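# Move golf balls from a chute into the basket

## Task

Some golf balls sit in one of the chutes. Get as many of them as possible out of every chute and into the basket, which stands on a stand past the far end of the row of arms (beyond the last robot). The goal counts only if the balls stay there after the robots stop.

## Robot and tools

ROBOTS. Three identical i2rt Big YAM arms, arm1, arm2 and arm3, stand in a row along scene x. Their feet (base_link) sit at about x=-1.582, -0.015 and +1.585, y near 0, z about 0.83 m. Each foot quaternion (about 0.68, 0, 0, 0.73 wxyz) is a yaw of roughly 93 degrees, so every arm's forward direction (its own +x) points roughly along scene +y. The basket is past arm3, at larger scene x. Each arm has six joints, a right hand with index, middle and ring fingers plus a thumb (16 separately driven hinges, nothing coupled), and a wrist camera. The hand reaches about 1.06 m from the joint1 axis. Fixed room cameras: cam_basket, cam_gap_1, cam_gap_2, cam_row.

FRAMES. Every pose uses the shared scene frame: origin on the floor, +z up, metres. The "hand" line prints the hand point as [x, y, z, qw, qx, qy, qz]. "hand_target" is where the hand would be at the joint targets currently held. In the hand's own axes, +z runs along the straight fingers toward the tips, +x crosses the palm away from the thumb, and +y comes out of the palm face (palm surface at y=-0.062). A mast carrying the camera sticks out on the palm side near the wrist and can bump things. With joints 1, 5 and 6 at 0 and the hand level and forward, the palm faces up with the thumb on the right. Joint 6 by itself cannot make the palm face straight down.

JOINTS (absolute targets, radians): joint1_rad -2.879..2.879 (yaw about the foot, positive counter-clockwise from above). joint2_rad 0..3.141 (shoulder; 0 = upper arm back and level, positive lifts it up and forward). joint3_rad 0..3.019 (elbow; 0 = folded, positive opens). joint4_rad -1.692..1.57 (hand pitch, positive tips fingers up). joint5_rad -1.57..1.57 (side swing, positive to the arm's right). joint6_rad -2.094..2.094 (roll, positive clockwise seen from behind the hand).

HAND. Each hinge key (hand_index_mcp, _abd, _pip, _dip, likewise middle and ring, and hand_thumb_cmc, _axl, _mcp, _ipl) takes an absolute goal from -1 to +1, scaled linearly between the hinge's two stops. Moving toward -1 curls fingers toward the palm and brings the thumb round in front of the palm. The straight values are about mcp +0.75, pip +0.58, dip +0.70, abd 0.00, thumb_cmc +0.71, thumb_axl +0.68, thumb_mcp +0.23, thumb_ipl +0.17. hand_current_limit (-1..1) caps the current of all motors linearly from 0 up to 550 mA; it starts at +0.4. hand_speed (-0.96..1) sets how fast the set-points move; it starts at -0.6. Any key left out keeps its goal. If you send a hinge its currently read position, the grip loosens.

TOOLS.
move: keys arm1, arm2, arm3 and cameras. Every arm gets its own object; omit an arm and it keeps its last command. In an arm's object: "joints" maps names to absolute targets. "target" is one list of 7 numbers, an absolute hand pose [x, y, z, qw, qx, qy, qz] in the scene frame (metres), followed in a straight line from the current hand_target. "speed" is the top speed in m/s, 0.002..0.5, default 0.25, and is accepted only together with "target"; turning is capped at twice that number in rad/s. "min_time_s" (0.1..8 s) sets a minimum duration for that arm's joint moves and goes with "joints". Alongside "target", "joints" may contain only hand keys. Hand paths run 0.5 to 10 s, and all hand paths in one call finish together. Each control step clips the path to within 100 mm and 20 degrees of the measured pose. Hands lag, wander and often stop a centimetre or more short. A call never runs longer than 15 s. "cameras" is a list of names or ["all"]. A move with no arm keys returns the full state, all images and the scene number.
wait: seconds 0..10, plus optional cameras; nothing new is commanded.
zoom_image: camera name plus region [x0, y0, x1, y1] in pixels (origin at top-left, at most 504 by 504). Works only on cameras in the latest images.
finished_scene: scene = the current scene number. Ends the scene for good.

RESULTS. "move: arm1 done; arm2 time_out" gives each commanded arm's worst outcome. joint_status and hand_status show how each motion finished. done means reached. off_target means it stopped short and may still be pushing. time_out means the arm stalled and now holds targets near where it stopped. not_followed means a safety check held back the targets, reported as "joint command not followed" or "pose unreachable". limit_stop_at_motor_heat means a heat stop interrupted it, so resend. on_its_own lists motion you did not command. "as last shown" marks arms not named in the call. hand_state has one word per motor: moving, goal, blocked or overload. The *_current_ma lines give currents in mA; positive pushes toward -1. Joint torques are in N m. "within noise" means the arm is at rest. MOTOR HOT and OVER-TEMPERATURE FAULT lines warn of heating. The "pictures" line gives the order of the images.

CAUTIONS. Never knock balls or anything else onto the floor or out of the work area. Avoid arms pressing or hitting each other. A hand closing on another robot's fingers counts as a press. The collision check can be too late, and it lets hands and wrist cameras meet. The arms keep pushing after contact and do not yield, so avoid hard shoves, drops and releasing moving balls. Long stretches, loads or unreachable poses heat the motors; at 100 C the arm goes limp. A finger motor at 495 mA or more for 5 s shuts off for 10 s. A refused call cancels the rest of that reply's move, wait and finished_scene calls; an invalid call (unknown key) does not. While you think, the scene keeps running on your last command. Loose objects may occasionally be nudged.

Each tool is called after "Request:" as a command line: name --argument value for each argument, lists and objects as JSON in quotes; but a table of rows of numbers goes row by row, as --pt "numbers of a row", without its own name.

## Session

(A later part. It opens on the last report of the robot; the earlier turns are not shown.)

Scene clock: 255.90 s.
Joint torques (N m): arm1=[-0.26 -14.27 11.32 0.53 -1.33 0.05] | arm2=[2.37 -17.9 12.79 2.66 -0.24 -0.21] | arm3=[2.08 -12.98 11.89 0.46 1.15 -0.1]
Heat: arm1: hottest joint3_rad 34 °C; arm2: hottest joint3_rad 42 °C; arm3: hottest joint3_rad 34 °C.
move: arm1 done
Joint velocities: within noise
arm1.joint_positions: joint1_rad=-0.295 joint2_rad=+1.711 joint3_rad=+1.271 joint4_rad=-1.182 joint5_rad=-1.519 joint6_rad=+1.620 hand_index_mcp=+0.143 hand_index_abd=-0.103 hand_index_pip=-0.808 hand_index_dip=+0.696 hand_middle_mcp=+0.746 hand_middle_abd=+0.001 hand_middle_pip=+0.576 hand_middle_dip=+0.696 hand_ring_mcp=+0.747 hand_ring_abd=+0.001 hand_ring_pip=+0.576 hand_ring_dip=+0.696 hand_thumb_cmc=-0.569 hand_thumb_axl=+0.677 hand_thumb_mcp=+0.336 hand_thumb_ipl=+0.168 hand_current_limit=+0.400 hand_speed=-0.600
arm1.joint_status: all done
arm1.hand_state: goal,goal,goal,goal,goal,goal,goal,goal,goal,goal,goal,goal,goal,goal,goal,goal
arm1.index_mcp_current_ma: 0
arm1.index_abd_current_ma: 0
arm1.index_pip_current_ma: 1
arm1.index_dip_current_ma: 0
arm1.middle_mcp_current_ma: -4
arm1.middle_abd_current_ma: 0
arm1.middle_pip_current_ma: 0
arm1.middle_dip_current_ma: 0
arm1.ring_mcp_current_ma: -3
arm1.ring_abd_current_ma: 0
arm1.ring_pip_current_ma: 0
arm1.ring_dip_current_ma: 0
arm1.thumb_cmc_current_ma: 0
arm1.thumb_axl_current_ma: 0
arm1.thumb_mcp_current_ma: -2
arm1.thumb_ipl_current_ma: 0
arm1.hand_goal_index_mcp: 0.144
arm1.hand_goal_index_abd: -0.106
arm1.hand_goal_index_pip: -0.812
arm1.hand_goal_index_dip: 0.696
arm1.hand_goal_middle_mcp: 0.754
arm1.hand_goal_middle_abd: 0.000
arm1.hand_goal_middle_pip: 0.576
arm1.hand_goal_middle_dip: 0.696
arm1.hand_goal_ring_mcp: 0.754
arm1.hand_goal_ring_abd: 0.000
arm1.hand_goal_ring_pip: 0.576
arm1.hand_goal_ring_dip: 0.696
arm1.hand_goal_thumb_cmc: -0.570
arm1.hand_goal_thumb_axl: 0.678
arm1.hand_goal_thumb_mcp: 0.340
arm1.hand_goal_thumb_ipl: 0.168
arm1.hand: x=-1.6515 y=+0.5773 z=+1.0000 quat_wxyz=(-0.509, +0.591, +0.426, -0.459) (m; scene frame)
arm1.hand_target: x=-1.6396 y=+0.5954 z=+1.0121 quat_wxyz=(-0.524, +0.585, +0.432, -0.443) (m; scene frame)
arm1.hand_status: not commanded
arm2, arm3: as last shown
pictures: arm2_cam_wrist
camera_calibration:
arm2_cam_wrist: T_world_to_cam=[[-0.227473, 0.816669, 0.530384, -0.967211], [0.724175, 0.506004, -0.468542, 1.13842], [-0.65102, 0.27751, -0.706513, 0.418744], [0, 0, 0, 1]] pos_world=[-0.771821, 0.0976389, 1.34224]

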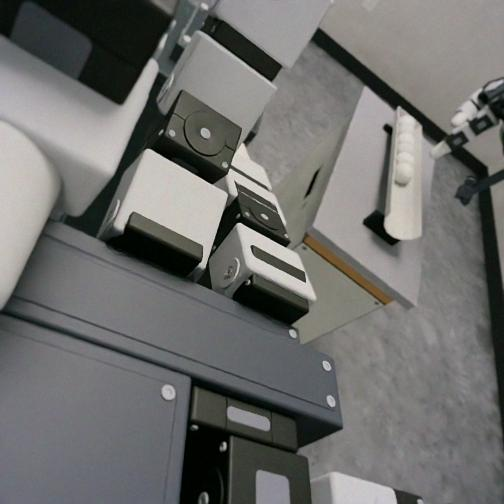

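Request:
move --arm1 '{"joints":{"joint2_rad":1.786,"joint3_rad":1.2465,"joint4_rad":-1.02},"min_time_s":2}' --cameras '["arm2_cam_wrist"]'

Request:
zoom_image --camera "arm2_cam_wrist" --region '[360, 90, 460, 190]'

Scene clock: 266.87 s.
Joint torques (N m): arm1=[-0.21 -14.8 7.3 0.57 -1.33 0.04] | arm2=[2.55 -17.73 12.81 2.7 -0.25 -0.21] | arm3=[2.02 -12.98 11.89 0.49 1.16 -0.11]
Heat: arm1: hottest joint3_rad 34 °C; arm2: hottest joint3_rad 42 °C; arm3: hottest joint3_rad 34 °C.
move: arm1 done
Joint velocities: within noise
arm1.joint_positions: joint1_rad=-0.295 joint2_rad=+1.775 joint3_rad=+1.244 joint4_rad=-1.032 joint5_rad=-1.520 joint6_rad=+1.620 hand_index_mcp=+0.143 hand_index_abd=-0.103 hand_index_pip=-0.808 hand_index_dip=+0.696 hand_middle_mcp=+0.746 hand_middle_abd=+0.001 hand_middle_pip=+0.576 hand_middle_dip=+0.696 hand_ring_mcp=+0.747 hand_ring_abd=+0.001 hand_ring_pip=+0.576 hand_ring_dip=+0.696 hand_thumb_cmc=-0.569 hand_thumb_axl=+0.677 hand_thumb_mcp=+0.336 hand_thumb_ipl=+0.168 hand_current_limit=+0.400 hand_speed=-0.600
arm1.joint_status: all done
arm1.hand_state: goal,goal,goal,goal,goal,goal,goal,goal,goal,goal,goal,goal,goal,goal,goal,goal
arm1.index_mcp_current_ma: 0
arm1.index_abd_current_ma: 0
arm1.index_pip_current_ma: 1
arm1.index_dip_current_ma: 0
arm1.middle_mcp_current_ma: -4
arm1.middle_abd_current_ma: 0
arm1.middle_pip_current_ma: 0
arm1.middle_dip_current_ma: 0
arm1.ring_mcp_current_ma: -3
arm1.ring_abd_current_ma: 0
arm1.ring_pip_current_ma: 0
arm1.ring_dip_current_ma: 0
arm1.thumb_cmc_current_ma: 0
arm1.thumb_axl_current_ma: 0
arm1.thumb_mcp_current_ma: -2
arm1.thumb_ipl_current_ma: 0
arm1.hand_goal_index_mcp: 0.144
arm1.hand_goal_index_abd: -0.106
arm1.hand_goal_index_pip: -0.812
arm1.hand_goal_index_dip: 0.696
arm1.hand_goal_middle_mcp: 0.754
arm1.hand_goal_middle_abd: 0.000
arm1.hand_goal_middle_pip: 0.576
arm1.hand_goal_middle_dip: 0.696
arm1.hand_goal_ring_mcp: 0.754
arm1.hand_goal_ring_abd: 0.000
arm1.hand_goal_ring_pip: 0.576
arm1.hand_goal_ring_dip: 0.696
arm1.hand_goal_thumb_cmc: -0.570
arm1.hand_goal_thumb_axl: 0.678
arm1.hand_goal_thumb_mcp: 0.340
arm1.hand_goal_thumb_ipl: 0.168
arm1.hand: x=-1.6476 y=+0.5933 z=+0.9590 quat_wxyz=(-0.523, +0.578, +0.443, -0.443) (m; scene frame)
arm1.hand_target: x=-1.6389 y=+0.5962 z=+0.9553 quat_wxyz=(-0.526, +0.583, +0.435, -0.440) (m; scene frame)
arm1.hand_status: not commanded
arm2, arm3: as last shown
pictures: arm2_cam_wrist
camera_calibration:
arm2_cam_wrist: T_world_to_cam=[[-0.227473, 0.816669, 0.530384, -0.967211], [0.724175, 0.506004, -0.468542, 1.13842], [-0.65102, 0.27751, -0.706513, 0.418744], [0, 0, 0, 1]] pos_world=[-0.771821, 0.0976389, 1.34224]

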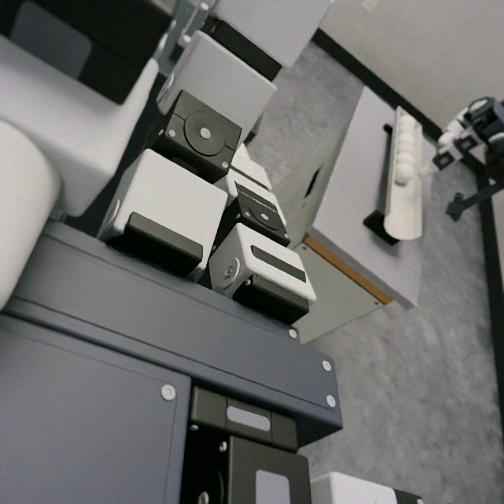

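Scaled by 5.040.

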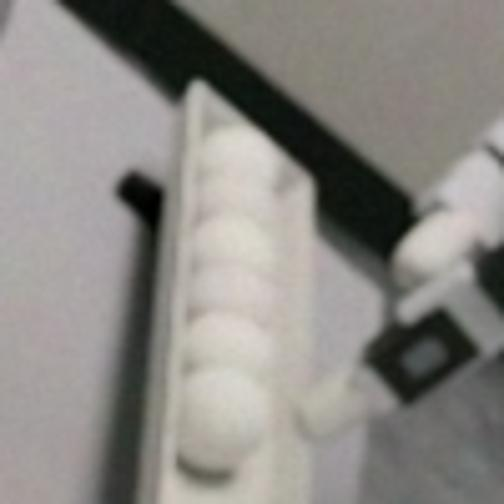

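Request:
move --arm1 '{"joints":{"joint1_rad":-0.275,"joint2_rad":1.807,"joint3_rad":1.1954,"joint4_rad":-0.948},"min_time_s":2}' --cameras '["arm2_cam_wrist"]'

Request:
zoom_image --camera "arm2_cam_wrist" --region '[380, 120, 450, 190]'

Scene clock: 290.30 s.
Joint torques (N m): arm1=[2.14 -14.62 6.95 0.65 -1.32 0.04] | arm2=[2.67 -17.96 12.68 2.77 -0.23 -0.21] | arm3=[1.96 -12.92 11.88 0.46 1.15 -0.1]
Heat: arm1: hottest joint3_rad 33 °C; arm2: hottest joint3_rad 42 °C; arm3: hottest joint3_rad 35 °C.
move: arm1 done
Joint velocities: within noise
arm1.joint_positions: joint1_rad=-0.292 joint2_rad=+1.796 joint3_rad=+1.194 joint4_rad=-0.961 joint5_rad=-1.520 joint6_rad=+1.620 hand_index_mcp=+0.143 hand_index_abd=-0.103 hand_index_pip=-0.808 hand_index_dip=+0.696 hand_middle_mcp=+0.746 hand_middle_abd=+0.001 hand_middle_pip=+0.576 hand_middle_dip=+0.696 hand_ring_mcp=+0.747 hand_ring_abd=+0.001 hand_ring_pip=+0.576 hand_ring_dip=+0.696 hand_thumb_cmc=-0.569 hand_thumb_axl=+0.677 hand_thumb_mcp=+0.336 hand_thumb_ipl=+0.168 hand_current_limit=+0.400 hand_speed=-0.600
arm1.joint_status: all done
arm1.hand_state: goal,goal,goal,goal,goal,goal,goal,goal,goal,goal,goal,goal,goal,goal,goal,goal
arm1.index_mcp_current_ma: 0
arm1.index_abd_current_ma: 0
arm1.index_pip_current_ma: 1
arm1.index_dip_current_ma: 0
arm1.middle_mcp_current_ma: -4
arm1.middle_abd_current_ma: 0
arm1.middle_pip_current_ma: 0
arm1.middle_dip_current_ma: 0
arm1.ring_mcp_current_ma: -3
arm1.ring_abd_current_ma: 0
arm1.ring_pip_current_ma: 0
arm1.ring_dip_current_ma: 0
arm1.thumb_cmc_current_ma: 0
arm1.thumb_axl_current_ma: 0
arm1.thumb_mcp_current_ma: -2
arm1.thumb_ipl_current_ma: 0
arm1.hand_goal_index_mcp: 0.144
arm1.hand_goal_index_abd: -0.106
arm1.hand_goal_index_pip: -0.812
arm1.hand_goal_index_dip: 0.696
arm1.hand_goal_middle_mcp: 0.754
arm1.hand_goal_middle_abd: 0.000
arm1.hand_goal_middle_pip: 0.576
arm1.hand_goal_middle_dip: 0.696
arm1.hand_goal_ring_mcp: 0.754
arm1.hand_goal_ring_abd: 0.000
arm1.hand_goal_ring_pip: 0.576
arm1.hand_goal_ring_dip: 0.696
arm1.hand_goal_thumb_cmc: -0.570
arm1.hand_goal_thumb_axl: 0.678
arm1.hand_goal_thumb_mcp: 0.340
arm1.hand_goal_thumb_ipl: 0.168
arm1.hand: x=-1.6502 y=+0.5860 z=+0.9333 quat_wxyz=(-0.523, +0.577, +0.444, -0.443) (m; scene frame)
arm1.hand_target: x=-1.6586 y=+0.5862 z=+0.9289 quat_wxyz=(-0.518, +0.575, +0.446, -0.450) (m; scene frame)
arm1.hand_status: not commanded
arm2, arm3: as last shown
pictures: arm2_cam_wrist
camera_calibration:
arm2_cam_wrist: T_world_to_cam=[[-0.227473, 0.816669, 0.530384, -0.967211], [0.724175, 0.506004, -0.468542, 1.13842], [-0.65102, 0.27751, -0.706513, 0.418744], [0, 0, 0, 1]] pos_world=[-0.771821, 0.0976389, 1.34224]

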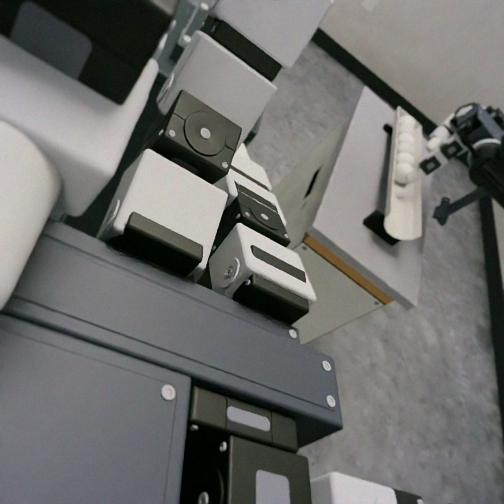

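Scaled by 7.200.

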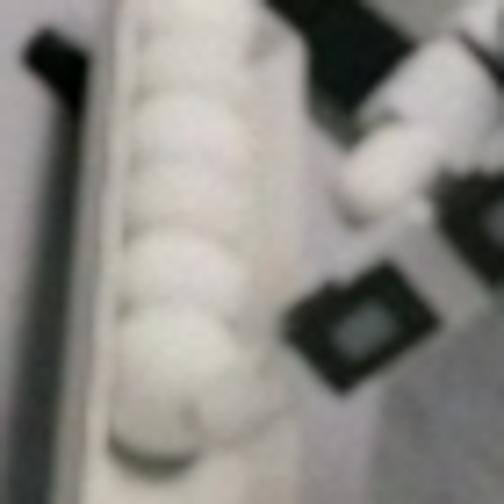

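Request:
move --arm1 '{"joints":{"joint2_rad":1.857,"joint3_rad":1.157,"joint4_rad":-0.857},"min_time_s":2.5}' --cameras '["arm2_cam_wrist"]'

Request:
zoom_image --camera "arm2_cam_wrist" --region '[380, 120, 450, 190]'

Scene clock: 305.57 s.
Joint torques (N m): arm1=[2.26 -14.74 6.46 0.61 -1.33 0.03] | arm2=[2.67 -17.9 12.74 2.77 -0.23 -0.21] | arm3=[1.96 -12.92 11.88 0.49 1.15 -0.1]
Heat: arm1: hottest joint3_rad 32 °C; arm2: hottest joint3_rad 42 °C; arm3: hottest joint3_rad 35 °C.
move: arm1 done
Joint velocities: within noise
arm1.joint_positions: joint1_rad=-0.292 joint2_rad=+1.846 joint3_rad=+1.156 joint4_rad=-0.870 joint5_rad=-1.520 joint6_rad=+1.620 hand_index_mcp=+0.143 hand_index_abd=-0.103 hand_index_pip=-0.808 hand_index_dip=+0.696 hand_middle_mcp=+0.746 hand_middle_abd=+0.001 hand_middle_pip=+0.576 hand_middle_dip=+0.696 hand_ring_mcp=+0.747 hand_ring_abd=+0.001 hand_ring_pip=+0.576 hand_ring_dip=+0.696 hand_thumb_cmc=-0.569 hand_thumb_axl=+0.677 hand_thumb_mcp=+0.336 hand_thumb_ipl=+0.168 hand_current_limit=+0.400 hand_speed=-0.600
arm1.joint_status: all done
arm1.hand_state: goal,goal,goal,goal,goal,goal,goal,goal,goal,goal,goal,goal,goal,goal,goal,goal
arm1.index_mcp_current_ma: 0
arm1.index_abd_current_ma: 0
arm1.index_pip_current_ma: 1
arm1.index_dip_current_ma: 0
arm1.middle_mcp_current_ma: -4
arm1.middle_abd_current_ma: 0
arm1.middle_pip_current_ma: 0
arm1.middle_dip_current_ma: 0
arm1.ring_mcp_current_ma: -3
arm1.ring_abd_current_ma: 0
arm1.ring_pip_current_ma: 0
arm1.ring_dip_current_ma: 0
arm1.thumb_cmc_current_ma: 0
arm1.thumb_axl_current_ma: 0
arm1.thumb_mcp_current_ma: -2
arm1.thumb_ipl_current_ma: 0
arm1.hand_goal_index_mcp: 0.144
arm1.hand_goal_index_abd: -0.106
arm1.hand_goal_index_pip: -0.812
arm1.hand_goal_index_dip: 0.696
arm1.hand_goal_middle_mcp: 0.754
arm1.hand_goal_middle_abd: 0.000
arm1.hand_goal_middle_pip: 0.576
arm1.hand_goal_middle_dip: 0.696
arm1.hand_goal_ring_mcp: 0.754
arm1.hand_goal_ring_abd: 0.000
arm1.hand_goal_ring_pip: 0.576
arm1.hand_goal_ring_dip: 0.696
arm1.hand_goal_thumb_cmc: -0.570
arm1.hand_goal_thumb_axl: 0.678
arm1.hand_goal_thumb_mcp: 0.340
arm1.hand_goal_thumb_ipl: 0.168
arm1.hand: x=-1.6504 y=+0.5835 z=+0.8984 quat_wxyz=(-0.524, +0.577, +0.445, -0.442) (m; scene frame)
arm1.hand_target: x=-1.6588 y=+0.5831 z=+0.8939 quat_wxyz=(-0.519, +0.574, +0.447, -0.449) (m; scene frame)
arm1.hand_status: not commanded
arm2, arm3: as last shown
pictures: arm2_cam_wrist
camera_calibration:
arm2_cam_wrist: T_world_to_cam=[[-0.227473, 0.816669, 0.530384, -0.967211], [0.724175, 0.506004, -0.468542, 1.13842], [-0.65102, 0.27751, -0.706513, 0.418744], [0, 0, 0, 1]] pos_world=[-0.771821, 0.0976389, 1.34224]

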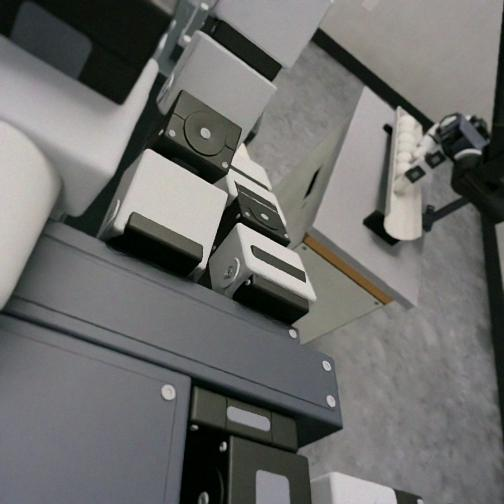

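Scaled by 7.200.

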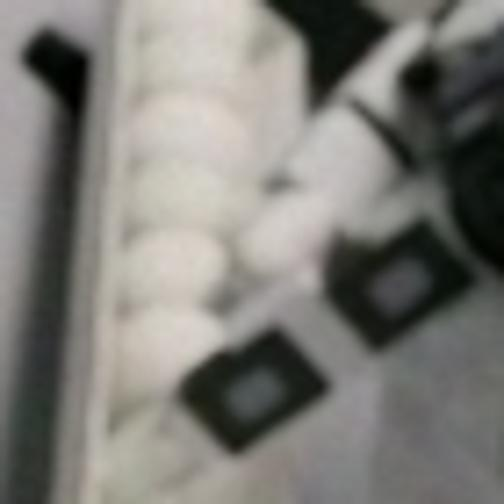

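Request:
move --arm1 '{"joints":{"hand_speed":-0.9,"hand_index_mcp":-0.13,"hand_index_pip":-0.42}}' --cameras '["arm2_cam_wrist"]'

Request:
zoom_image --camera "arm2_cam_wrist" --region '[380, 120, 450, 190]'

Scene clock: 309.43 s.
Joint torques (N m): arm1=[1.9 -14.74 6.46 0.62 -0.77 -0.12] | arm2=[2.78 -17.85 12.82 2.73 -0.24 -0.21] | arm3=[2.02 -12.92 11.89 0.47 1.15 -0.1]
Heat: arm1: hottest joint2_rad 32 °C; arm2: hottest joint3_rad 42 °C; arm3: hottest joint3_rad 35 °C.
move: arm1 off_target
Joint velocities: within noise
arm1.joint_positions: joint1_rad=-0.286 joint2_rad=+1.846 joint3_rad=+1.156 joint4_rad=-0.870 joint5_rad=-1.533 joint6_rad=+1.637 hand_index_mcp=-0.141 hand_index_abd=-0.103 hand_index_pip=-0.481 hand_index_dip=+0.680 hand_middle_mcp=+0.746 hand_middle_abd=+0.001 hand_middle_pip=+0.576 hand_middle_dip=+0.696 hand_ring_mcp=+0.747 hand_ring_abd=+0.001 hand_ring_pip=+0.576 hand_ring_dip=+0.696 hand_thumb_cmc=-0.569 hand_thumb_axl=+0.677 hand_thumb_mcp=+0.336 hand_thumb_ipl=+0.168 hand_current_limit=+0.400 hand_speed=-0.900
arm1.joint_status: hand_index_pip off_target (ended at -0.481, target -0.420); the others done
arm1.hand_state: goal,goal,blocked,goal,goal,goal,goal,goal,goal,goal,goal,goal,goal,goal,goal,goal
arm1.index_mcp_current_ma: -6
arm1.index_abd_current_ma: 0
arm1.index_pip_current_ma: -94
arm1.index_dip_current_ma: -10
arm1.middle_mcp_current_ma: -4
arm1.middle_abd_current_ma: 0
arm1.middle_pip_current_ma: 0
arm1.middle_dip_current_ma: 0
arm1.ring_mcp_current_ma: -3
arm1.ring_abd_current_ma: 0
arm1.ring_pip_current_ma: 0
arm1.ring_dip_current_ma: 0
arm1.thumb_cmc_current_ma: 0
arm1.thumb_axl_current_ma: 0
arm1.thumb_mcp_current_ma: -2
arm1.thumb_ipl_current_ma: 0
arm1.hand_goal_index_mcp: -0.130
arm1.hand_goal_index_abd: -0.106
arm1.hand_goal_index_pip: -0.420
arm1.hand_goal_index_dip: 0.696
arm1.hand_goal_middle_mcp: 0.754
arm1.hand_goal_middle_abd: 0.000
arm1.hand_goal_middle_pip: 0.576
arm1.hand_goal_middle_dip: 0.696
arm1.hand_goal_ring_mcp: 0.754
arm1.hand_goal_ring_abd: 0.000
arm1.hand_goal_ring_pip: 0.576
arm1.hand_goal_ring_dip: 0.696
arm1.hand_goal_thumb_cmc: -0.570
arm1.hand_goal_thumb_axl: 0.678
arm1.hand_goal_thumb_mcp: 0.340
arm1.hand_goal_thumb_ipl: 0.168
arm1.hand: x=-1.6549 y=+0.5820 z=+0.9011 quat_wxyz=(-0.522, +0.576, +0.439, -0.451) (m; scene frame)
arm1.hand_target: x=-1.6588 y=+0.5831 z=+0.8939 quat_wxyz=(-0.519, +0.574, +0.447, -0.449) (m; scene frame)
arm1.hand_status: not commanded
arm2, arm3: as last shown
pictures: arm2_cam_wrist
camera_calibration:
arm2_cam_wrist: T_world_to_cam=[[-0.227473, 0.816669, 0.530384, -0.967211], [0.724175, 0.506004, -0.468542, 1.13842], [-0.65102, 0.27751, -0.706513, 0.418744], [0, 0, 0, 1]] pos_world=[-0.771821, 0.0976389, 1.34224]

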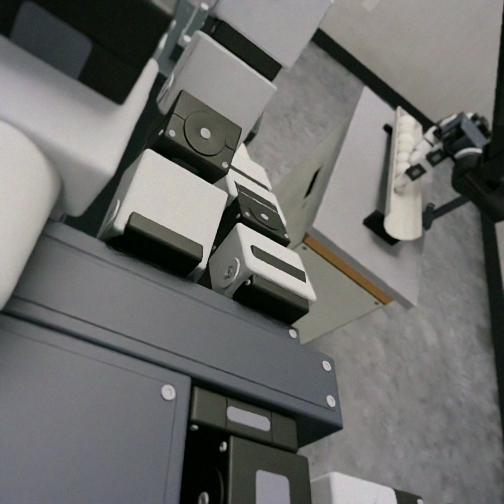

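Scaled by 7.200.

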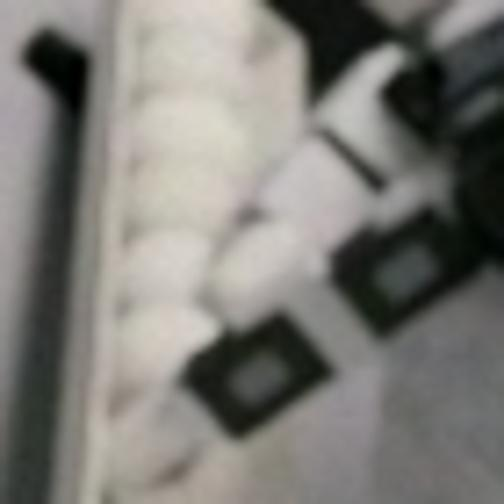

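Request:
move --arm1 '{"joints":{"hand_thumb_mcp":0.14}}'

Request:
move --arm1 '{"joints":{"hand_index_mcp":-0.21,"hand_thumb_mcp":0.12}}' --cameras '["arm2_cam_wrist"]'

Request:
zoom_image --camera "arm2_cam_wrist" --region '[380, 120, 450, 190]'

Scene clock: 332.53 s.
Joint torques (N m): arm1=[1.9 -14.68 6.46 0.64 -0.8 -0.22] | arm2=[2.61 -17.79 12.72 2.77 -0.24 -0.21] | arm3=[2.02 -12.92 11.88 0.47 1.15 -0.1]
Heat: arm1: hottest joint2_rad 32 °C; arm2: hottest joint3_rad 43 °C; arm3: hottest joint3_rad 35 °C.
move: arm1 off_target
Joint velocities: within noise
arm1.joint_positions: joint1_rad=-0.286 joint2_rad=+1.845 joint3_rad=+1.156 joint4_rad=-0.870 joint5_rad=-1.533 joint6_rad=+1.648 hand_index_mcp=-0.123 hand_index_abd=-0.103 hand_index_pip=-0.469 hand_index_dip=+0.678 hand_middle_mcp=+0.746 hand_middle_abd=+0.001 hand_middle_pip=+0.576 hand_middle_dip=+0.696 hand_ring_mcp=+0.747 hand_ring_abd=+0.001 hand_ring_pip=+0.576 hand_ring_dip=+0.696 hand_thumb_cmc=-0.572 hand_thumb_axl=+0.677 hand_thumb_mcp=+0.250 hand_thumb_ipl=+0.190 hand_current_limit=+0.400 hand_speed=-0.900
arm1.joint_status: hand_thumb_mcp off_target (ended at +0.250, target +0.140)
arm1.hand_state: goal,goal,blocked,goal,goal,goal,goal,goal,goal,goal,goal,goal,goal,goal,blocked,blocked
arm1.index_mcp_current_ma: 2
arm1.index_abd_current_ma: 0
arm1.index_pip_current_ma: -66
arm1.index_dip_current_ma: -13
arm1.middle_mcp_current_ma: -4
arm1.middle_abd_current_ma: 0
arm1.middle_pip_current_ma: 0
arm1.middle_dip_current_ma: 0
arm1.ring_mcp_current_ma: -3
arm1.ring_abd_current_ma: 0
arm1.ring_pip_current_ma: 0
arm1.ring_dip_current_ma: 0
arm1.thumb_cmc_current_ma: 0
arm1.thumb_axl_current_ma: 0
arm1.thumb_mcp_current_ma: 385
arm1.thumb_ipl_current_ma: 29
arm1.hand_goal_index_mcp: -0.130
arm1.hand_goal_index_abd: -0.106
arm1.hand_goal_index_pip: -0.420
arm1.hand_goal_index_dip: 0.696
arm1.hand_goal_middle_mcp: 0.754
arm1.hand_goal_middle_abd: 0.000
arm1.hand_goal_middle_pip: 0.576
arm1.hand_goal_middle_dip: 0.696
arm1.hand_goal_ring_mcp: 0.754
arm1.hand_goal_ring_abd: 0.000
arm1.hand_goal_ring_pip: 0.576
arm1.hand_goal_ring_dip: 0.696
arm1.hand_goal_thumb_cmc: -0.570
arm1.hand_goal_thumb_axl: 0.678
arm1.hand_goal_thumb_mcp: 0.140
arm1.hand_goal_thumb_ipl: 0.168
arm1.hand: x=-1.6551 y=+0.5810 z=+0.9017 quat_wxyz=(-0.520, +0.578, +0.436, -0.454) (m; scene frame)
arm1.hand_target: x=-1.6588 y=+0.5831 z=+0.8940 quat_wxyz=(-0.519, +0.574, +0.447, -0.449) (m; scene frame)
arm1.hand_status: not commanded
arm2: as last shown
arm3.joint_positions: joint1_rad=+1.451 joint2_rad=+1.683 joint3_rad=+2.051 joint4_rad=-1.652 joint5_rad=+1.562 joint6_rad=-1.851 hand_index_mcp=-0.161 hand_index_abd=-0.106 hand_index_pip=+0.065 hand_index_dip=+0.696 hand_middle_mcp=+0.974 hand_middle_abd=-0.001 hand_middle_pip=+0.576 hand_middle_dip=+0.696 hand_ring_mcp=+0.973 hand_ring_abd=-0.001 hand_ring_pip=+0.576 hand_ring_dip=+0.696 hand_thumb_cmc=-0.573 hand_thumb_axl=+0.677 hand_thumb_mcp=+0.278 hand_thumb_ipl=+0.168 hand_current_limit=+0.400 hand_speed=-0.600
arm3.joint_status: not commanded
arm3.hand_state: goal,goal,goal,goal,goal,goal,goal,goal,goal,goal,goal,goal,goal,goal,goal,goal
arm3.index_mcp_current_ma: 0
arm3.index_abd_current_ma: 0
arm3.index_pip_current_ma: 1
arm3.index_dip_current_ma: 0
arm3.middle_mcp_current_ma: -3
arm3.middle_abd_current_ma: 0
arm3.middle_pip_current_ma: 0
arm3.middle_dip_current_ma: 0
arm3.ring_mcp_current_ma: -3
arm3.ring_abd_current_ma: 0
arm3.ring_pip_current_ma: 0
arm3.ring_dip_current_ma: 0
arm3.thumb_cmc_current_ma: -1
arm3.thumb_axl_current_ma: 0
arm3.thumb_mcp_current_ma: -1
arm3.thumb_ipl_current_ma: 0
arm3.hand_goal_index_mcp: -0.160
arm3.hand_goal_index_abd: -0.106
arm3.hand_goal_index_pip: 0.062
arm3.hand_goal_index_dip: 0.696
arm3.hand_goal_middle_mcp: 0.980
arm3.hand_goal_middle_abd: 0.000
arm3.hand_goal_middle_pip: 0.576
arm3.hand_goal_middle_dip: 0.696
arm3.hand_goal_ring_mcp: 0.980
arm3.hand_goal_ring_abd: 0.000
arm3.hand_goal_ring_pip: 0.576
arm3.hand_goal_ring_dip: 0.696
arm3.hand_goal_thumb_cmc: -0.570
arm3.hand_goal_thumb_axl: 0.678
arm3.hand_goal_thumb_mcp: 0.280
arm3.hand_goal_thumb_ipl: 0.168
arm3.hand: x=+1.0608 y=+0.1254 z=+1.3054 quat_wxyz=(+0.704, -0.710, +0.017, -0.012) (m; scene frame)
arm3.hand_target: x=+1.0543 y=+0.1208 z=+1.3160 quat_wxyz=(+0.705, -0.709, +0.019, -0.003) (m; scene frame)
arm3.hand_status: not commanded
pictures: none

Scene clock: 333.13 s.
Joint torques (N m): arm1=[1.79 -14.56 6.46 0.61 -0.73 -0.22] | arm2=[2.73 -17.96 12.81 2.69 -0.24 -0.2] | arm3=[2.08 -12.98 11.88 0.47 1.15 -0.1]
Heat: arm1: hottest joint2_rad 32 °C; arm2: hottest joint3_rad 43 °C; arm3: hottest joint3_rad 35 °C.
move: arm1 off_target
Joint velocities: within noise
arm1.joint_positions: joint1_rad=-0.286 joint2_rad=+1.845 joint3_rad=+1.156 joint4_rad=-0.870 joint5_rad=-1.534 joint6_rad=+1.649 hand_index_mcp=-0.136 hand_index_abd=-0.103 hand_index_pip=-0.460 hand_index_dip=+0.678 hand_middle_mcp=+0.746 hand_middle_abd=+0.001 hand_middle_pip=+0.576 hand_middle_dip=+0.696 hand_ring_mcp=+0.747 hand_ring_abd=+0.001 hand_ring_pip=+0.576 hand_ring_dip=+0.696 hand_thumb_cmc=-0.574 hand_thumb_axl=+0.677 hand_thumb_mcp=+0.250 hand_thumb_ipl=+0.196 hand_current_limit=+0.400 hand_speed=-0.900
arm1.joint_status: hand_index_mcp off_target (ended at -0.136, target -0.210); hand_thumb_mcp off_target (ended at +0.250, target +0.120)
arm1.hand_state: blocked,goal,blocked,goal,goal,goal,goal,goal,goal,goal,goal,goal,goal,goal,blocked,blocked
arm1.index_mcp_current_ma: 143
arm1.index_abd_current_ma: 0
arm1.index_pip_current_ma: -46
arm1.index_dip_current_ma: -13
arm1.middle_mcp_current_ma: -4
arm1.middle_abd_current_ma: 0
arm1.middle_pip_current_ma: 0
arm1.middle_dip_current_ma: 0
arm1.ring_mcp_current_ma: -3
arm1.ring_abd_current_ma: 0
arm1.ring_pip_current_ma: 0
arm1.ring_dip_current_ma: 0
arm1.thumb_cmc_current_ma: -1
arm1.thumb_axl_current_ma: 0
arm1.thumb_mcp_current_ma: 385
arm1.thumb_ipl_current_ma: 41
arm1.hand_goal_index_mcp: -0.210
arm1.hand_goal_index_abd: -0.106
arm1.hand_goal_index_pip: -0.420
arm1.hand_goal_index_dip: 0.696
arm1.hand_goal_middle_mcp: 0.754
arm1.hand_goal_middle_abd: 0.000
arm1.hand_goal_middle_pip: 0.576
arm1.hand_goal_middle_dip: 0.696
arm1.hand_goal_ring_mcp: 0.754
arm1.hand_goal_ring_abd: 0.000
arm1.hand_goal_ring_pip: 0.576
arm1.hand_goal_ring_dip: 0.696
arm1.hand_goal_thumb_cmc: -0.570
arm1.hand_goal_thumb_axl: 0.678
arm1.hand_goal_thumb_mcp: 0.120
arm1.hand_goal_thumb_ipl: 0.168
arm1.hand: x=-1.6552 y=+0.5810 z=+0.9020 quat_wxyz=(-0.520, +0.578, +0.435, -0.455) (m; scene frame)
arm1.hand_target: x=-1.6588 y=+0.5831 z=+0.8940 quat_wxyz=(-0.519, +0.574, +0.447, -0.449) (m; scene frame)
arm1.hand_status: not commanded
arm2.joint_positions: joint1_rad=+1.293 joint2_rad=+2.087 joint3_rad=+2.033 joint4_rad=-0.120 joint5_rad=-0.399 joint6_rad=+0.009 hand_index_mcp=+0.958 hand_index_abd=+0.001 hand_index_pip=+0.575 hand_index_dip=+0.694 hand_middle_mcp=+0.424 hand_middle_abd=+0.001 hand_middle_pip=-0.074 hand_middle_dip=+0.696 hand_ring_mcp=-0.336 hand_ring_abd=+0.001 hand_ring_pip=-0.882 hand_ring_dip=+0.409 hand_thumb_cmc=+0.721 hand_thumb_axl=+0.677 hand_thumb_mcp=+0.226 hand_thumb_ipl=+0.168 hand_current_limit=+0.400 hand_speed=-0.600
arm2.joint_status: not commanded
arm2.hand_state: goal,goal,goal,goal,goal,goal,goal,goal,goal,goal,goal,goal,goal,goal,goal,goal
arm2.index_mcp_current_ma: 39
arm2.index_abd_current_ma: 2
arm2.index_pip_current_ma: -3
arm2.index_dip_current_ma: -10
arm2.middle_mcp_current_ma: 58
arm2.middle_abd_current_ma: 2
arm2.middle_pip_current_ma: 26
arm2.middle_dip_current_ma: 0
arm2.ring_mcp_current_ma: 29
arm2.ring_abd_current_ma: 2
arm2.ring_pip_current_ma: 1
arm2.ring_dip_current_ma: 12
arm2.thumb_cmc_current_ma: 31
arm2.thumb_axl_current_ma: -4
arm2.thumb_mcp_current_ma: -2
arm2.thumb_ipl_current_ma: -2
arm2.hand_goal_index_mcp: 0.950
arm2.hand_goal_index_abd: 0.000
arm2.hand_goal_index_pip: 0.576
arm2.hand_goal_index_dip: 0.696
arm2.hand_goal_middle_mcp: 0.412
arm2.hand_goal_middle_abd: 0.000
arm2.hand_goal_middle_pip: -0.080
arm2.hand_goal_middle_dip: 0.696
arm2.hand_goal_ring_mcp: -0.342
arm2.hand_goal_ring_abd: 0.000
arm2.hand_goal_ring_pip: -0.882
arm2.hand_goal_ring_dip: 0.406
arm2.hand_goal_thumb_cmc: 0.714
arm2.hand_goal_thumb_axl: 0.678
arm2.hand_goal_thumb_mcp: 0.226
arm2.hand_goal_thumb_ipl: 0.168
arm2.hand: x=-0.8994 y=+0.1355 z=+1.2927 quat_wxyz=(-0.517, -0.561, +0.508, +0.400) (m; scene frame)
arm2.hand_target: x=-0.9004 y=+0.1286 z=+1.3292 quat_wxyz=(-0.530, -0.555, +0.481, +0.425) (m; scene frame)
arm2.hand_status: not commanded
arm3: as last shown
pictures: arm2_cam_wrist
camera_calibration:
arm2_cam_wrist: T_world_to_cam=[[-0.227473, 0.816669, 0.530384, -0.967211], [0.724175, 0.506004, -0.468542, 1.13842], [-0.65102, 0.27751, -0.706513, 0.418744], [0, 0, 0, 1]] pos_world=[-0.771821, 0.0976389, 1.34224]

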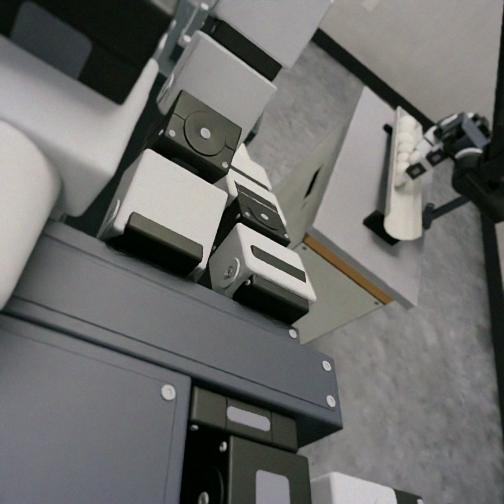

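Scaled by 7.200.

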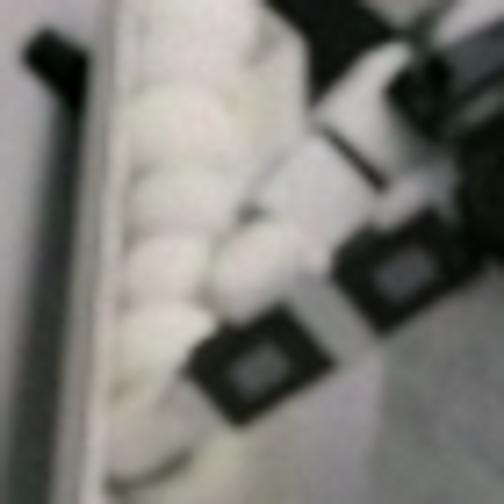

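Request:
move --arm1 '{"joints":{"hand_index_mcp":-0.30,"hand_thumb_mcp":0.10}}'

Request:
move --arm1 '{"joints":{"joint2_rad":1.79,"joint4_rad":-0.92},"min_time_s":2}' --cameras '["arm2_cam_wrist"]'

Request:
zoom_image --camera "arm2_cam_wrist" --region '[380, 120, 450, 190]'

Scene clock: 336.77 s.
Joint torques (N m): arm1=[1.79 -14.56 6.45 0.65 -0.66 -0.23] | arm2=[2.84 -17.9 12.83 2.7 -0.25 -0.22] | arm3=[2.02 -13.04 11.89 0.46 1.15 -0.1]
Heat: arm1: hottest joint2_rad 32 °C; arm2: hottest joint3_rad 43 °C; arm3: hottest joint3_rad 35 °C.
move: arm1 off_target
Joint velocities: within noise
arm1.joint_positions: joint1_rad=-0.286 joint2_rad=+1.845 joint3_rad=+1.156 joint4_rad=-0.870 joint5_rad=-1.536 joint6_rad=+1.650 hand_index_mcp=-0.160 hand_index_abd=-0.103 hand_index_pip=-0.443 hand_index_dip=+0.681 hand_middle_mcp=+0.746 hand_middle_abd=+0.001 hand_middle_pip=+0.576 hand_middle_dip=+0.696 hand_ring_mcp=+0.747 hand_ring_abd=+0.001 hand_ring_pip=+0.576 hand_ring_dip=+0.696 hand_thumb_cmc=-0.579 hand_thumb_axl=+0.677 hand_thumb_mcp=+0.250 hand_thumb_ipl=+0.208 hand_current_limit=+0.400 hand_speed=-0.900
arm1.joint_status: hand_index_mcp off_target (ended at -0.160, target -0.300); hand_thumb_mcp off_target (ended at +0.250, target +0.100)
arm1.hand_state: blocked,goal,blocked,goal,goal,goal,goal,goal,goal,goal,goal,goal,goal,goal,blocked,blocked
arm1.index_mcp_current_ma: 385
arm1.index_abd_current_ma: 1
arm1.index_pip_current_ma: -18
arm1.index_dip_current_ma: -9
arm1.middle_mcp_current_ma: -4
arm1.middle_abd_current_ma: 0
arm1.middle_pip_current_ma: 0
arm1.middle_dip_current_ma: 0
arm1.ring_mcp_current_ma: -3
arm1.ring_abd_current_ma: 0
arm1.ring_pip_current_ma: 0
arm1.ring_dip_current_ma: 0
arm1.thumb_cmc_current_ma: -4
arm1.thumb_axl_current_ma: 0
arm1.thumb_mcp_current_ma: 385
arm1.thumb_ipl_current_ma: 75
arm1.hand_goal_index_mcp: -0.300
arm1.hand_goal_index_abd: -0.106
arm1.hand_goal_index_pip: -0.420
arm1.hand_goal_index_dip: 0.696
arm1.hand_goal_middle_mcp: 0.754
arm1.hand_goal_middle_abd: 0.000
arm1.hand_goal_middle_pip: 0.576
arm1.hand_goal_middle_dip: 0.696
arm1.hand_goal_ring_mcp: 0.754
arm1.hand_goal_ring_abd: 0.000
arm1.hand_goal_ring_pip: 0.576
arm1.hand_goal_ring_dip: 0.696
arm1.hand_goal_thumb_cmc: -0.570
arm1.hand_goal_thumb_axl: 0.678
arm1.hand_goal_thumb_mcp: 0.100
arm1.hand_goal_thumb_ipl: 0.168
arm1.hand: x=-1.6554 y=+0.5810 z=+0.9023 quat_wxyz=(-0.520, +0.578, +0.435, -0.455) (m; scene frame)
arm1.hand_target: x=-1.6588 y=+0.5831 z=+0.8940 quat_wxyz=(-0.519, +0.574, +0.447, -0.449) (m; scene frame)
arm1.hand_status: not commanded
arm2, arm3: as last shown
pictures: none

Scene clock: 339.13 s.
Joint torques (N m): arm1=[1.79 -17.32 6.57 -0.5 -1.22 -0.13] | arm2=[2.78 -17.67 12.81 2.74 -0.23 -0.21] | arm3=[2.08 -12.98 11.88 0.47 1.15 -0.1]
Heat: arm1: hottest joint2_rad 32 °C; arm2: hottest joint3_rad 43 °C; arm3: hottest joint3_rad 35 °C.
move: arm1 done
Joint velocities: within noise
arm1.joint_positions: joint1_rad=-0.286 joint2_rad=+1.815 joint3_rad=+1.156 joint4_rad=-0.908 joint5_rad=-1.522 joint6_rad=+1.638 hand_index_mcp=-0.174 hand_index_abd=-0.101 hand_index_pip=-0.393 hand_index_dip=+0.712 hand_middle_mcp=+0.746 hand_middle_abd=+0.001 hand_middle_pip=+0.576 hand_middle_dip=+0.696 hand_ring_mcp=+0.747 hand_ring_abd=+0.001 hand_ring_pip=+0.576 hand_ring_dip=+0.696 hand_thumb_cmc=-0.584 hand_thumb_axl=+0.677 hand_thumb_mcp=+0.247 hand_thumb_ipl=+0.208 hand_current_limit=+0.400 hand_speed=-0.900
arm1.joint_status: all done
arm1.hand_state: blocked,goal,blocked,goal,goal,goal,goal,goal,goal,goal,goal,goal,goal,goal,blocked,blocked
arm1.index_mcp_current_ma: 350
arm1.index_abd_current_ma: 1
arm1.index_pip_current_ma: 24
arm1.index_dip_current_ma: 10
arm1.middle_mcp_current_ma: -4
arm1.middle_abd_current_ma: 0
arm1.middle_pip_current_ma: 0
arm1.middle_dip_current_ma: 0
arm1.ring_mcp_current_ma: -3
arm1.ring_abd_current_ma: 0
arm1.ring_pip_current_ma: 0
arm1.ring_dip_current_ma: 0
arm1.thumb_cmc_current_ma: -8
arm1.thumb_axl_current_ma: 0
arm1.thumb_mcp_current_ma: 385
arm1.thumb_ipl_current_ma: 75
arm1.hand_goal_index_mcp: -0.300
arm1.hand_goal_index_abd: -0.106
arm1.hand_goal_index_pip: -0.420
arm1.hand_goal_index_dip: 0.696
arm1.hand_goal_middle_mcp: 0.754
arm1.hand_goal_middle_abd: 0.000
arm1.hand_goal_middle_pip: 0.576
arm1.hand_goal_middle_dip: 0.696
arm1.hand_goal_ring_mcp: 0.754
arm1.hand_goal_ring_abd: 0.000
arm1.hand_goal_ring_pip: 0.576
arm1.hand_goal_ring_dip: 0.696
arm1.hand_goal_thumb_cmc: -0.570
arm1.hand_goal_thumb_axl: 0.678
arm1.hand_goal_thumb_mcp: 0.100
arm1.hand_goal_thumb_ipl: 0.168
arm1.hand: x=-1.6550 y=+0.5771 z=+0.9134 quat_wxyz=(-0.517, +0.581, +0.438, -0.451) (m; scene frame)
arm1.hand_target: x=-1.6604 y=+0.5766 z=+0.9247 quat_wxyz=(-0.520, +0.573, +0.448, -0.448) (m; scene frame)
arm1.hand_status: not commanded
arm2, arm3: as last shown
pictures: arm2_cam_wrist
camera_calibration:
arm2_cam_wrist: T_world_to_cam=[[-0.227473, 0.816669, 0.530384, -0.967211], [0.724175, 0.506004, -0.468542, 1.13842], [-0.65102, 0.27751, -0.706513, 0.418744], [0, 0, 0, 1]] pos_world=[-0.771821, 0.0976389, 1.34224]

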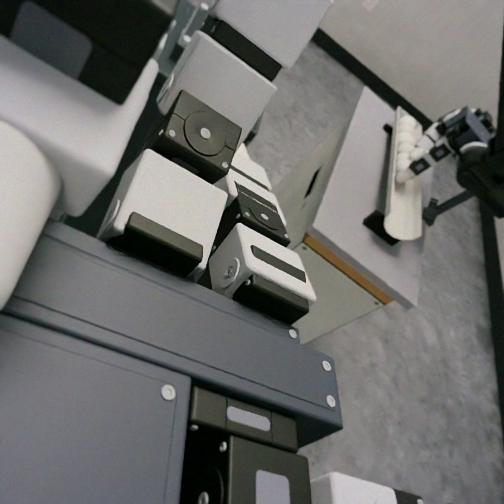

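Scaled by 7.200.

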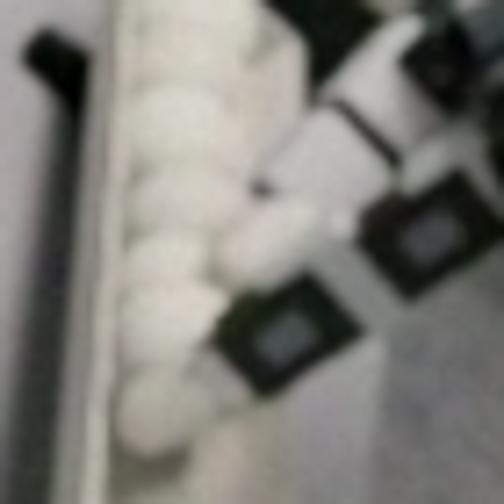

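Request:
move --arm1 '{"joints":{"joint2_rad":1.70,"joint4_rad":-1.02},"min_time_s":3}' --cameras '["arm2_cam_wrist"]'

Request:
zoom_image --camera "arm2_cam_wrist" --region '[380, 100, 470, 190]'

Scene clock: 345.10 s.
Joint torques (N m): arm1=[1.85 -16.56 7.02 -0.54 -1.22 -0.13] | arm2=[2.61 -17.85 12.79 2.66 -0.24 -0.21] | arm3=[2.08 -12.92 11.89 0.47 1.15 -0.1]
Heat: arm1: hottest joint2_rad 32 °C; arm2: hottest joint3_rad 43 °C; arm3: hottest joint3_rad 35 °C.
move: arm1 done
Joint velocities: within noise
arm1.joint_positions: joint1_rad=-0.286 joint2_rad=+1.725 joint3_rad=+1.156 joint4_rad=-1.008 joint5_rad=-1.522 joint6_rad=+1.638 hand_index_mcp=-0.174 hand_index_abd=-0.101 hand_index_pip=-0.393 hand_index_dip=+0.712 hand_middle_mcp=+0.746 hand_middle_abd=+0.001 hand_middle_pip=+0.576 hand_middle_dip=+0.696 hand_ring_mcp=+0.747 hand_ring_abd=+0.001 hand_ring_pip=+0.576 hand_ring_dip=+0.696 hand_thumb_cmc=-0.584 hand_thumb_axl=+0.677 hand_thumb_mcp=+0.247 hand_thumb_ipl=+0.208 hand_current_limit=+0.400 hand_speed=-0.900
arm1.joint_status: all done
arm1.hand_state: blocked,goal,blocked,goal,goal,goal,goal,goal,goal,goal,goal,goal,goal,goal,blocked,blocked
arm1.index_mcp_current_ma: 350
arm1.index_abd_current_ma: 1
arm1.index_pip_current_ma: 24
arm1.index_dip_current_ma: 10
arm1.middle_mcp_current_ma: -4
arm1.middle_abd_current_ma: 0
arm1.middle_pip_current_ma: 0
arm1.middle_dip_current_ma: 0
arm1.ring_mcp_current_ma: -3
arm1.ring_abd_current_ma: 0
arm1.ring_pip_current_ma: 0
arm1.ring_dip_current_ma: 0
arm1.thumb_cmc_current_ma: -8
arm1.thumb_axl_current_ma: 0
arm1.thumb_mcp_current_ma: 385
arm1.thumb_ipl_current_ma: 75
arm1.hand_goal_index_mcp: -0.300
arm1.hand_goal_index_abd: -0.106
arm1.hand_goal_index_pip: -0.420
arm1.hand_goal_index_dip: 0.696
arm1.hand_goal_middle_mcp: 0.754
arm1.hand_goal_middle_abd: 0.000
arm1.hand_goal_middle_pip: 0.576
arm1.hand_goal_middle_dip: 0.696
arm1.hand_goal_ring_mcp: 0.754
arm1.hand_goal_ring_abd: 0.000
arm1.hand_goal_ring_pip: 0.576
arm1.hand_goal_ring_dip: 0.696
arm1.hand_goal_thumb_cmc: -0.570
arm1.hand_goal_thumb_axl: 0.678
arm1.hand_goal_thumb_mcp: 0.100
arm1.hand_goal_thumb_ipl: 0.168
arm1.hand: x=-1.6582 y=+0.5638 z=+0.9550 quat_wxyz=(-0.515, +0.583, +0.436, -0.454) (m; scene frame)
arm1.hand_target: x=-1.6637 y=+0.5622 z=+0.9658 quat_wxyz=(-0.517, +0.575, +0.445, -0.451) (m; scene frame)
arm1.hand_status: not commanded
arm2, arm3: as last shown
pictures: arm2_cam_wrist
camera_calibration:
arm2_cam_wrist: T_world_to_cam=[[-0.227473, 0.816669, 0.530384, -0.967211], [0.724175, 0.506004, -0.468542, 1.13842], [-0.65102, 0.27751, -0.706513, 0.418744], [0, 0, 0, 1]] pos_world=[-0.771821, 0.0976389, 1.34224]

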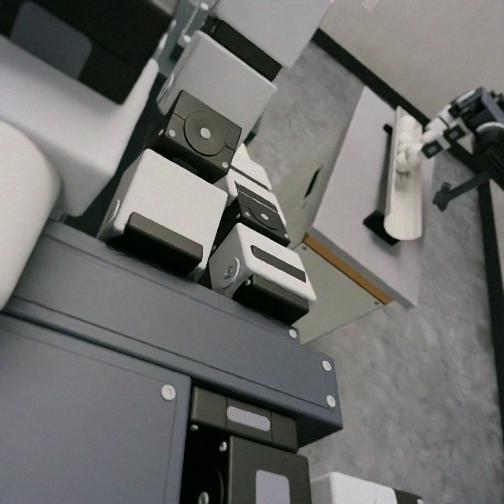

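Scaled by 5.600.

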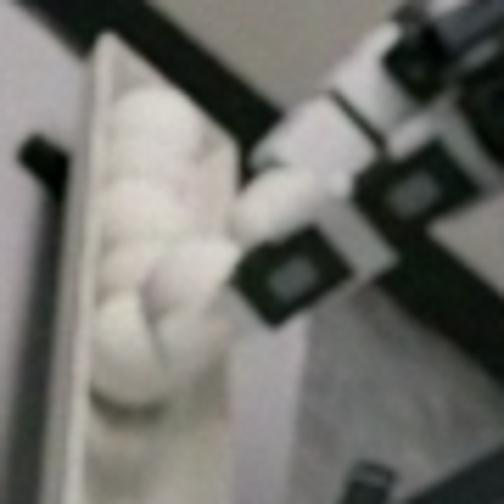

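Request:
move --arm1 '{"joints":{"joint2_rad":1.2,"joint3_rad":1.25,"joint4_rad":-1.6},"min_time_s":4}' --arm2 '{"joints":{"joint1_rad":1.627,"joint2_rad":1.85,"joint3_rad":1.95,"joint4_rad":-1.16,"joint5_rad":1.393,"joint6_rad":1.19,"hand_index_mcp":-0.342,"hand_index_pip":-0.882,"hand_index_dip":0.406},"min_time_s":5}' --cameras '["arm1_cam_wrist","cam_row"]'

Request:
zoom_image --camera "cam_row" --region '[0, 160, 100, 260]'

Scene clock: 359.03 s.
Joint torques (N m): arm1=[1.85 -9.41 12.78 -0.58 -1.24 -0.11] | arm2=[2.84 -17.61 6.74 0.27 1.07 -0.04] | arm3=[2.02 -12.92 11.9 0.47 1.15 -0.1]
Heat: arm1: hottest joint2_rad 32 °C; arm2: hottest joint3_rad 42 °C; arm3: hottest joint3_rad 35 °C.
move: arm1 done; arm2 done
Joint velocities: within noise
arm1.joint_positions: joint1_rad=-0.286 joint2_rad=+1.214 joint3_rad=+1.196 joint4_rad=-1.589 joint5_rad=-1.521 joint6_rad=+1.637 hand_index_mcp=-0.174 hand_index_abd=-0.101 hand_index_pip=-0.393 hand_index_dip=+0.712 hand_middle_mcp=+0.746 hand_middle_abd=+0.001 hand_middle_pip=+0.576 hand_middle_dip=+0.696 hand_ring_mcp=+0.747 hand_ring_abd=+0.001 hand_ring_pip=+0.576 hand_ring_dip=+0.696 hand_thumb_cmc=-0.584 hand_thumb_axl=+0.677 hand_thumb_mcp=+0.247 hand_thumb_ipl=+0.208 hand_current_limit=+0.400 hand_speed=-0.900
arm1.joint_status: all done
arm1.hand_state: blocked,goal,blocked,goal,goal,goal,goal,goal,goal,goal,goal,goal,goal,goal,blocked,blocked
arm1.index_mcp_current_ma: 350
arm1.index_abd_current_ma: 1
arm1.index_pip_current_ma: 24
arm1.index_dip_current_ma: 10
arm1.middle_mcp_current_ma: -4
arm1.middle_abd_current_ma: 0
arm1.middle_pip_current_ma: 0
arm1.middle_dip_current_ma: 0
arm1.ring_mcp_current_ma: -3
arm1.ring_abd_current_ma: 0
arm1.ring_pip_current_ma: 0
arm1.ring_dip_current_ma: 0
arm1.thumb_cmc_current_ma: -8
arm1.thumb_axl_current_ma: 0
arm1.thumb_mcp_current_ma: 385
arm1.thumb_ipl_current_ma: 75
arm1.hand_goal_index_mcp: -0.300
arm1.hand_goal_index_abd: -0.106
arm1.hand_goal_index_pip: -0.420
arm1.hand_goal_index_dip: 0.696
arm1.hand_goal_middle_mcp: 0.754
arm1.hand_goal_middle_abd: 0.000
arm1.hand_goal_middle_pip: 0.576
arm1.hand_goal_middle_dip: 0.696
arm1.hand_goal_ring_mcp: 0.754
arm1.hand_goal_ring_abd: 0.000
arm1.hand_goal_ring_pip: 0.576
arm1.hand_goal_ring_dip: 0.696
arm1.hand_goal_thumb_cmc: -0.570
arm1.hand_goal_thumb_axl: 0.678
arm1.hand_goal_thumb_mcp: 0.100
arm1.hand_goal_thumb_ipl: 0.168
arm1.hand: x=-1.6883 y=+0.4300 z=+1.1703 quat_wxyz=(-0.507, +0.589, +0.428, -0.462) (m; scene frame)
arm1.hand_target: x=-1.6914 y=+0.4334 z=+1.1936 quat_wxyz=(-0.520, +0.573, +0.449, -0.447) (m; scene frame)
arm1.hand_status: not commanded
arm2.joint_positions: joint1_rad=+1.616 joint2_rad=+1.887 joint3_rad=+1.953 joint4_rad=-1.154 joint5_rad=+1.390 joint6_rad=+1.182 hand_index_mcp=-0.336 hand_index_abd=+0.001 hand_index_pip=-0.882 hand_index_dip=+0.408 hand_middle_mcp=+0.424 hand_middle_abd=+0.001 hand_middle_pip=-0.074 hand_middle_dip=+0.696 hand_ring_mcp=-0.336 hand_ring_abd=+0.001 hand_ring_pip=-0.882 hand_ring_dip=+0.409 hand_thumb_cmc=+0.721 hand_thumb_axl=+0.677 hand_thumb_mcp=+0.226 hand_thumb_ipl=+0.168 hand_current_limit=+0.400 hand_speed=-0.600
arm2.joint_status: all done
arm2.hand_state: goal,goal,goal,goal,goal,goal,goal,goal,goal,goal,goal,goal,goal,goal,goal,goal
arm2.index_mcp_current_ma: 28
arm2.index_abd_current_ma: 2
arm2.index_pip_current_ma: 2
arm2.index_dip_current_ma: 10
arm2.middle_mcp_current_ma: 58
arm2.middle_abd_current_ma: 2
arm2.middle_pip_current_ma: 26
arm2.middle_dip_current_ma: 0
arm2.ring_mcp_current_ma: 27
arm2.ring_abd_current_ma: 2
arm2.ring_pip_current_ma: 1
arm2.ring_dip_current_ma: 12
arm2.thumb_cmc_current_ma: 31
arm2.thumb_axl_current_ma: -4
arm2.thumb_mcp_current_ma: -2
arm2.thumb_ipl_current_ma: -2
arm2.hand_goal_index_mcp: -0.342
arm2.hand_goal_index_abd: 0.000
arm2.hand_goal_index_pip: -0.882
arm2.hand_goal_index_dip: 0.406
arm2.hand_goal_middle_mcp: 0.412
arm2.hand_goal_middle_abd: 0.000
arm2.hand_goal_middle_pip: -0.080
arm2.hand_goal_middle_dip: 0.696
arm2.hand_goal_ring_mcp: -0.342
arm2.hand_goal_ring_abd: 0.000
arm2.hand_goal_ring_pip: -0.882
arm2.hand_goal_ring_dip: 0.406
arm2.hand_goal_thumb_cmc: 0.714
arm2.hand_goal_thumb_axl: 0.678
arm2.hand_goal_thumb_mcp: 0.226
arm2.hand_goal_thumb_ipl: 0.168
arm2.hand: x=-0.6279 y=+0.1047 z=+1.3243 quat_wxyz=(-0.096, -0.026, +0.761, +0.641) (m; scene frame)
arm2.hand_target: x=-0.6146 y=+0.0991 z=+1.3445 quat_wxyz=(-0.113, -0.017, +0.759, +0.641) (m; scene frame)
arm2.hand_status: not commanded
arm3: as last shown
pictures: arm1_cam_wrist, cam_row
camera_calibration:
arm1_cam_wrist: T_world_to_cam=[[-0.196714, -0.810698, -0.551427, 0.700289], [0.613401, -0.540515, 0.575833, 0.545986], [-0.764881, -0.224971, 0.60361, -1.77834], [0, 0, 0, 1]] pos_world=[-1.55737, 0.462762, 1.14518]

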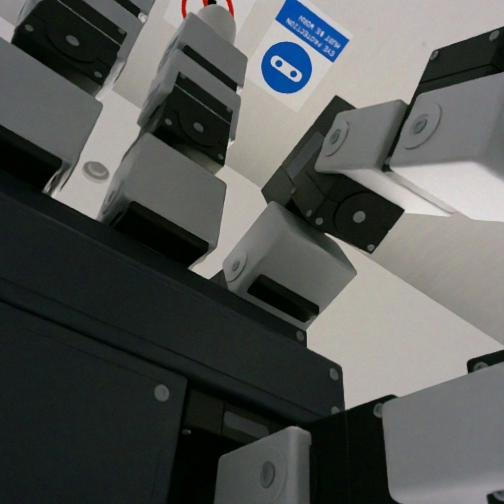

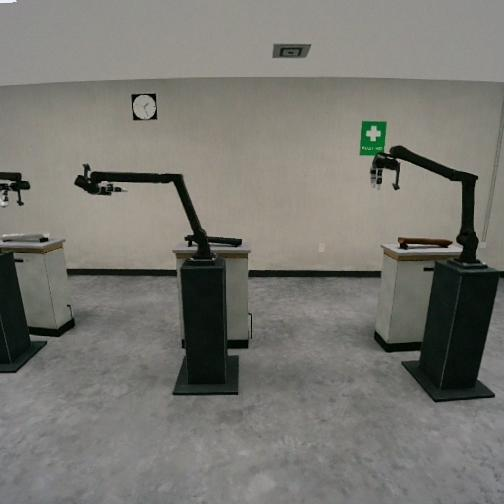

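Scaled by 5.040.

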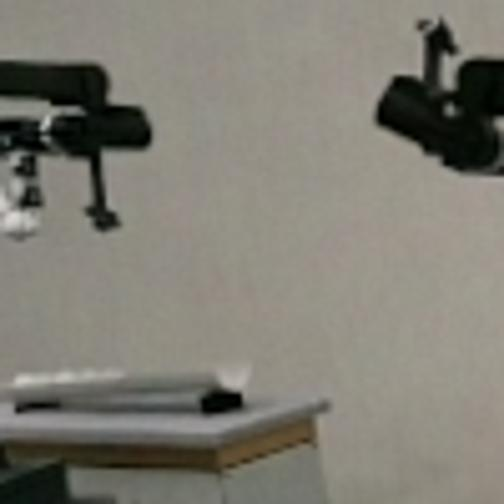

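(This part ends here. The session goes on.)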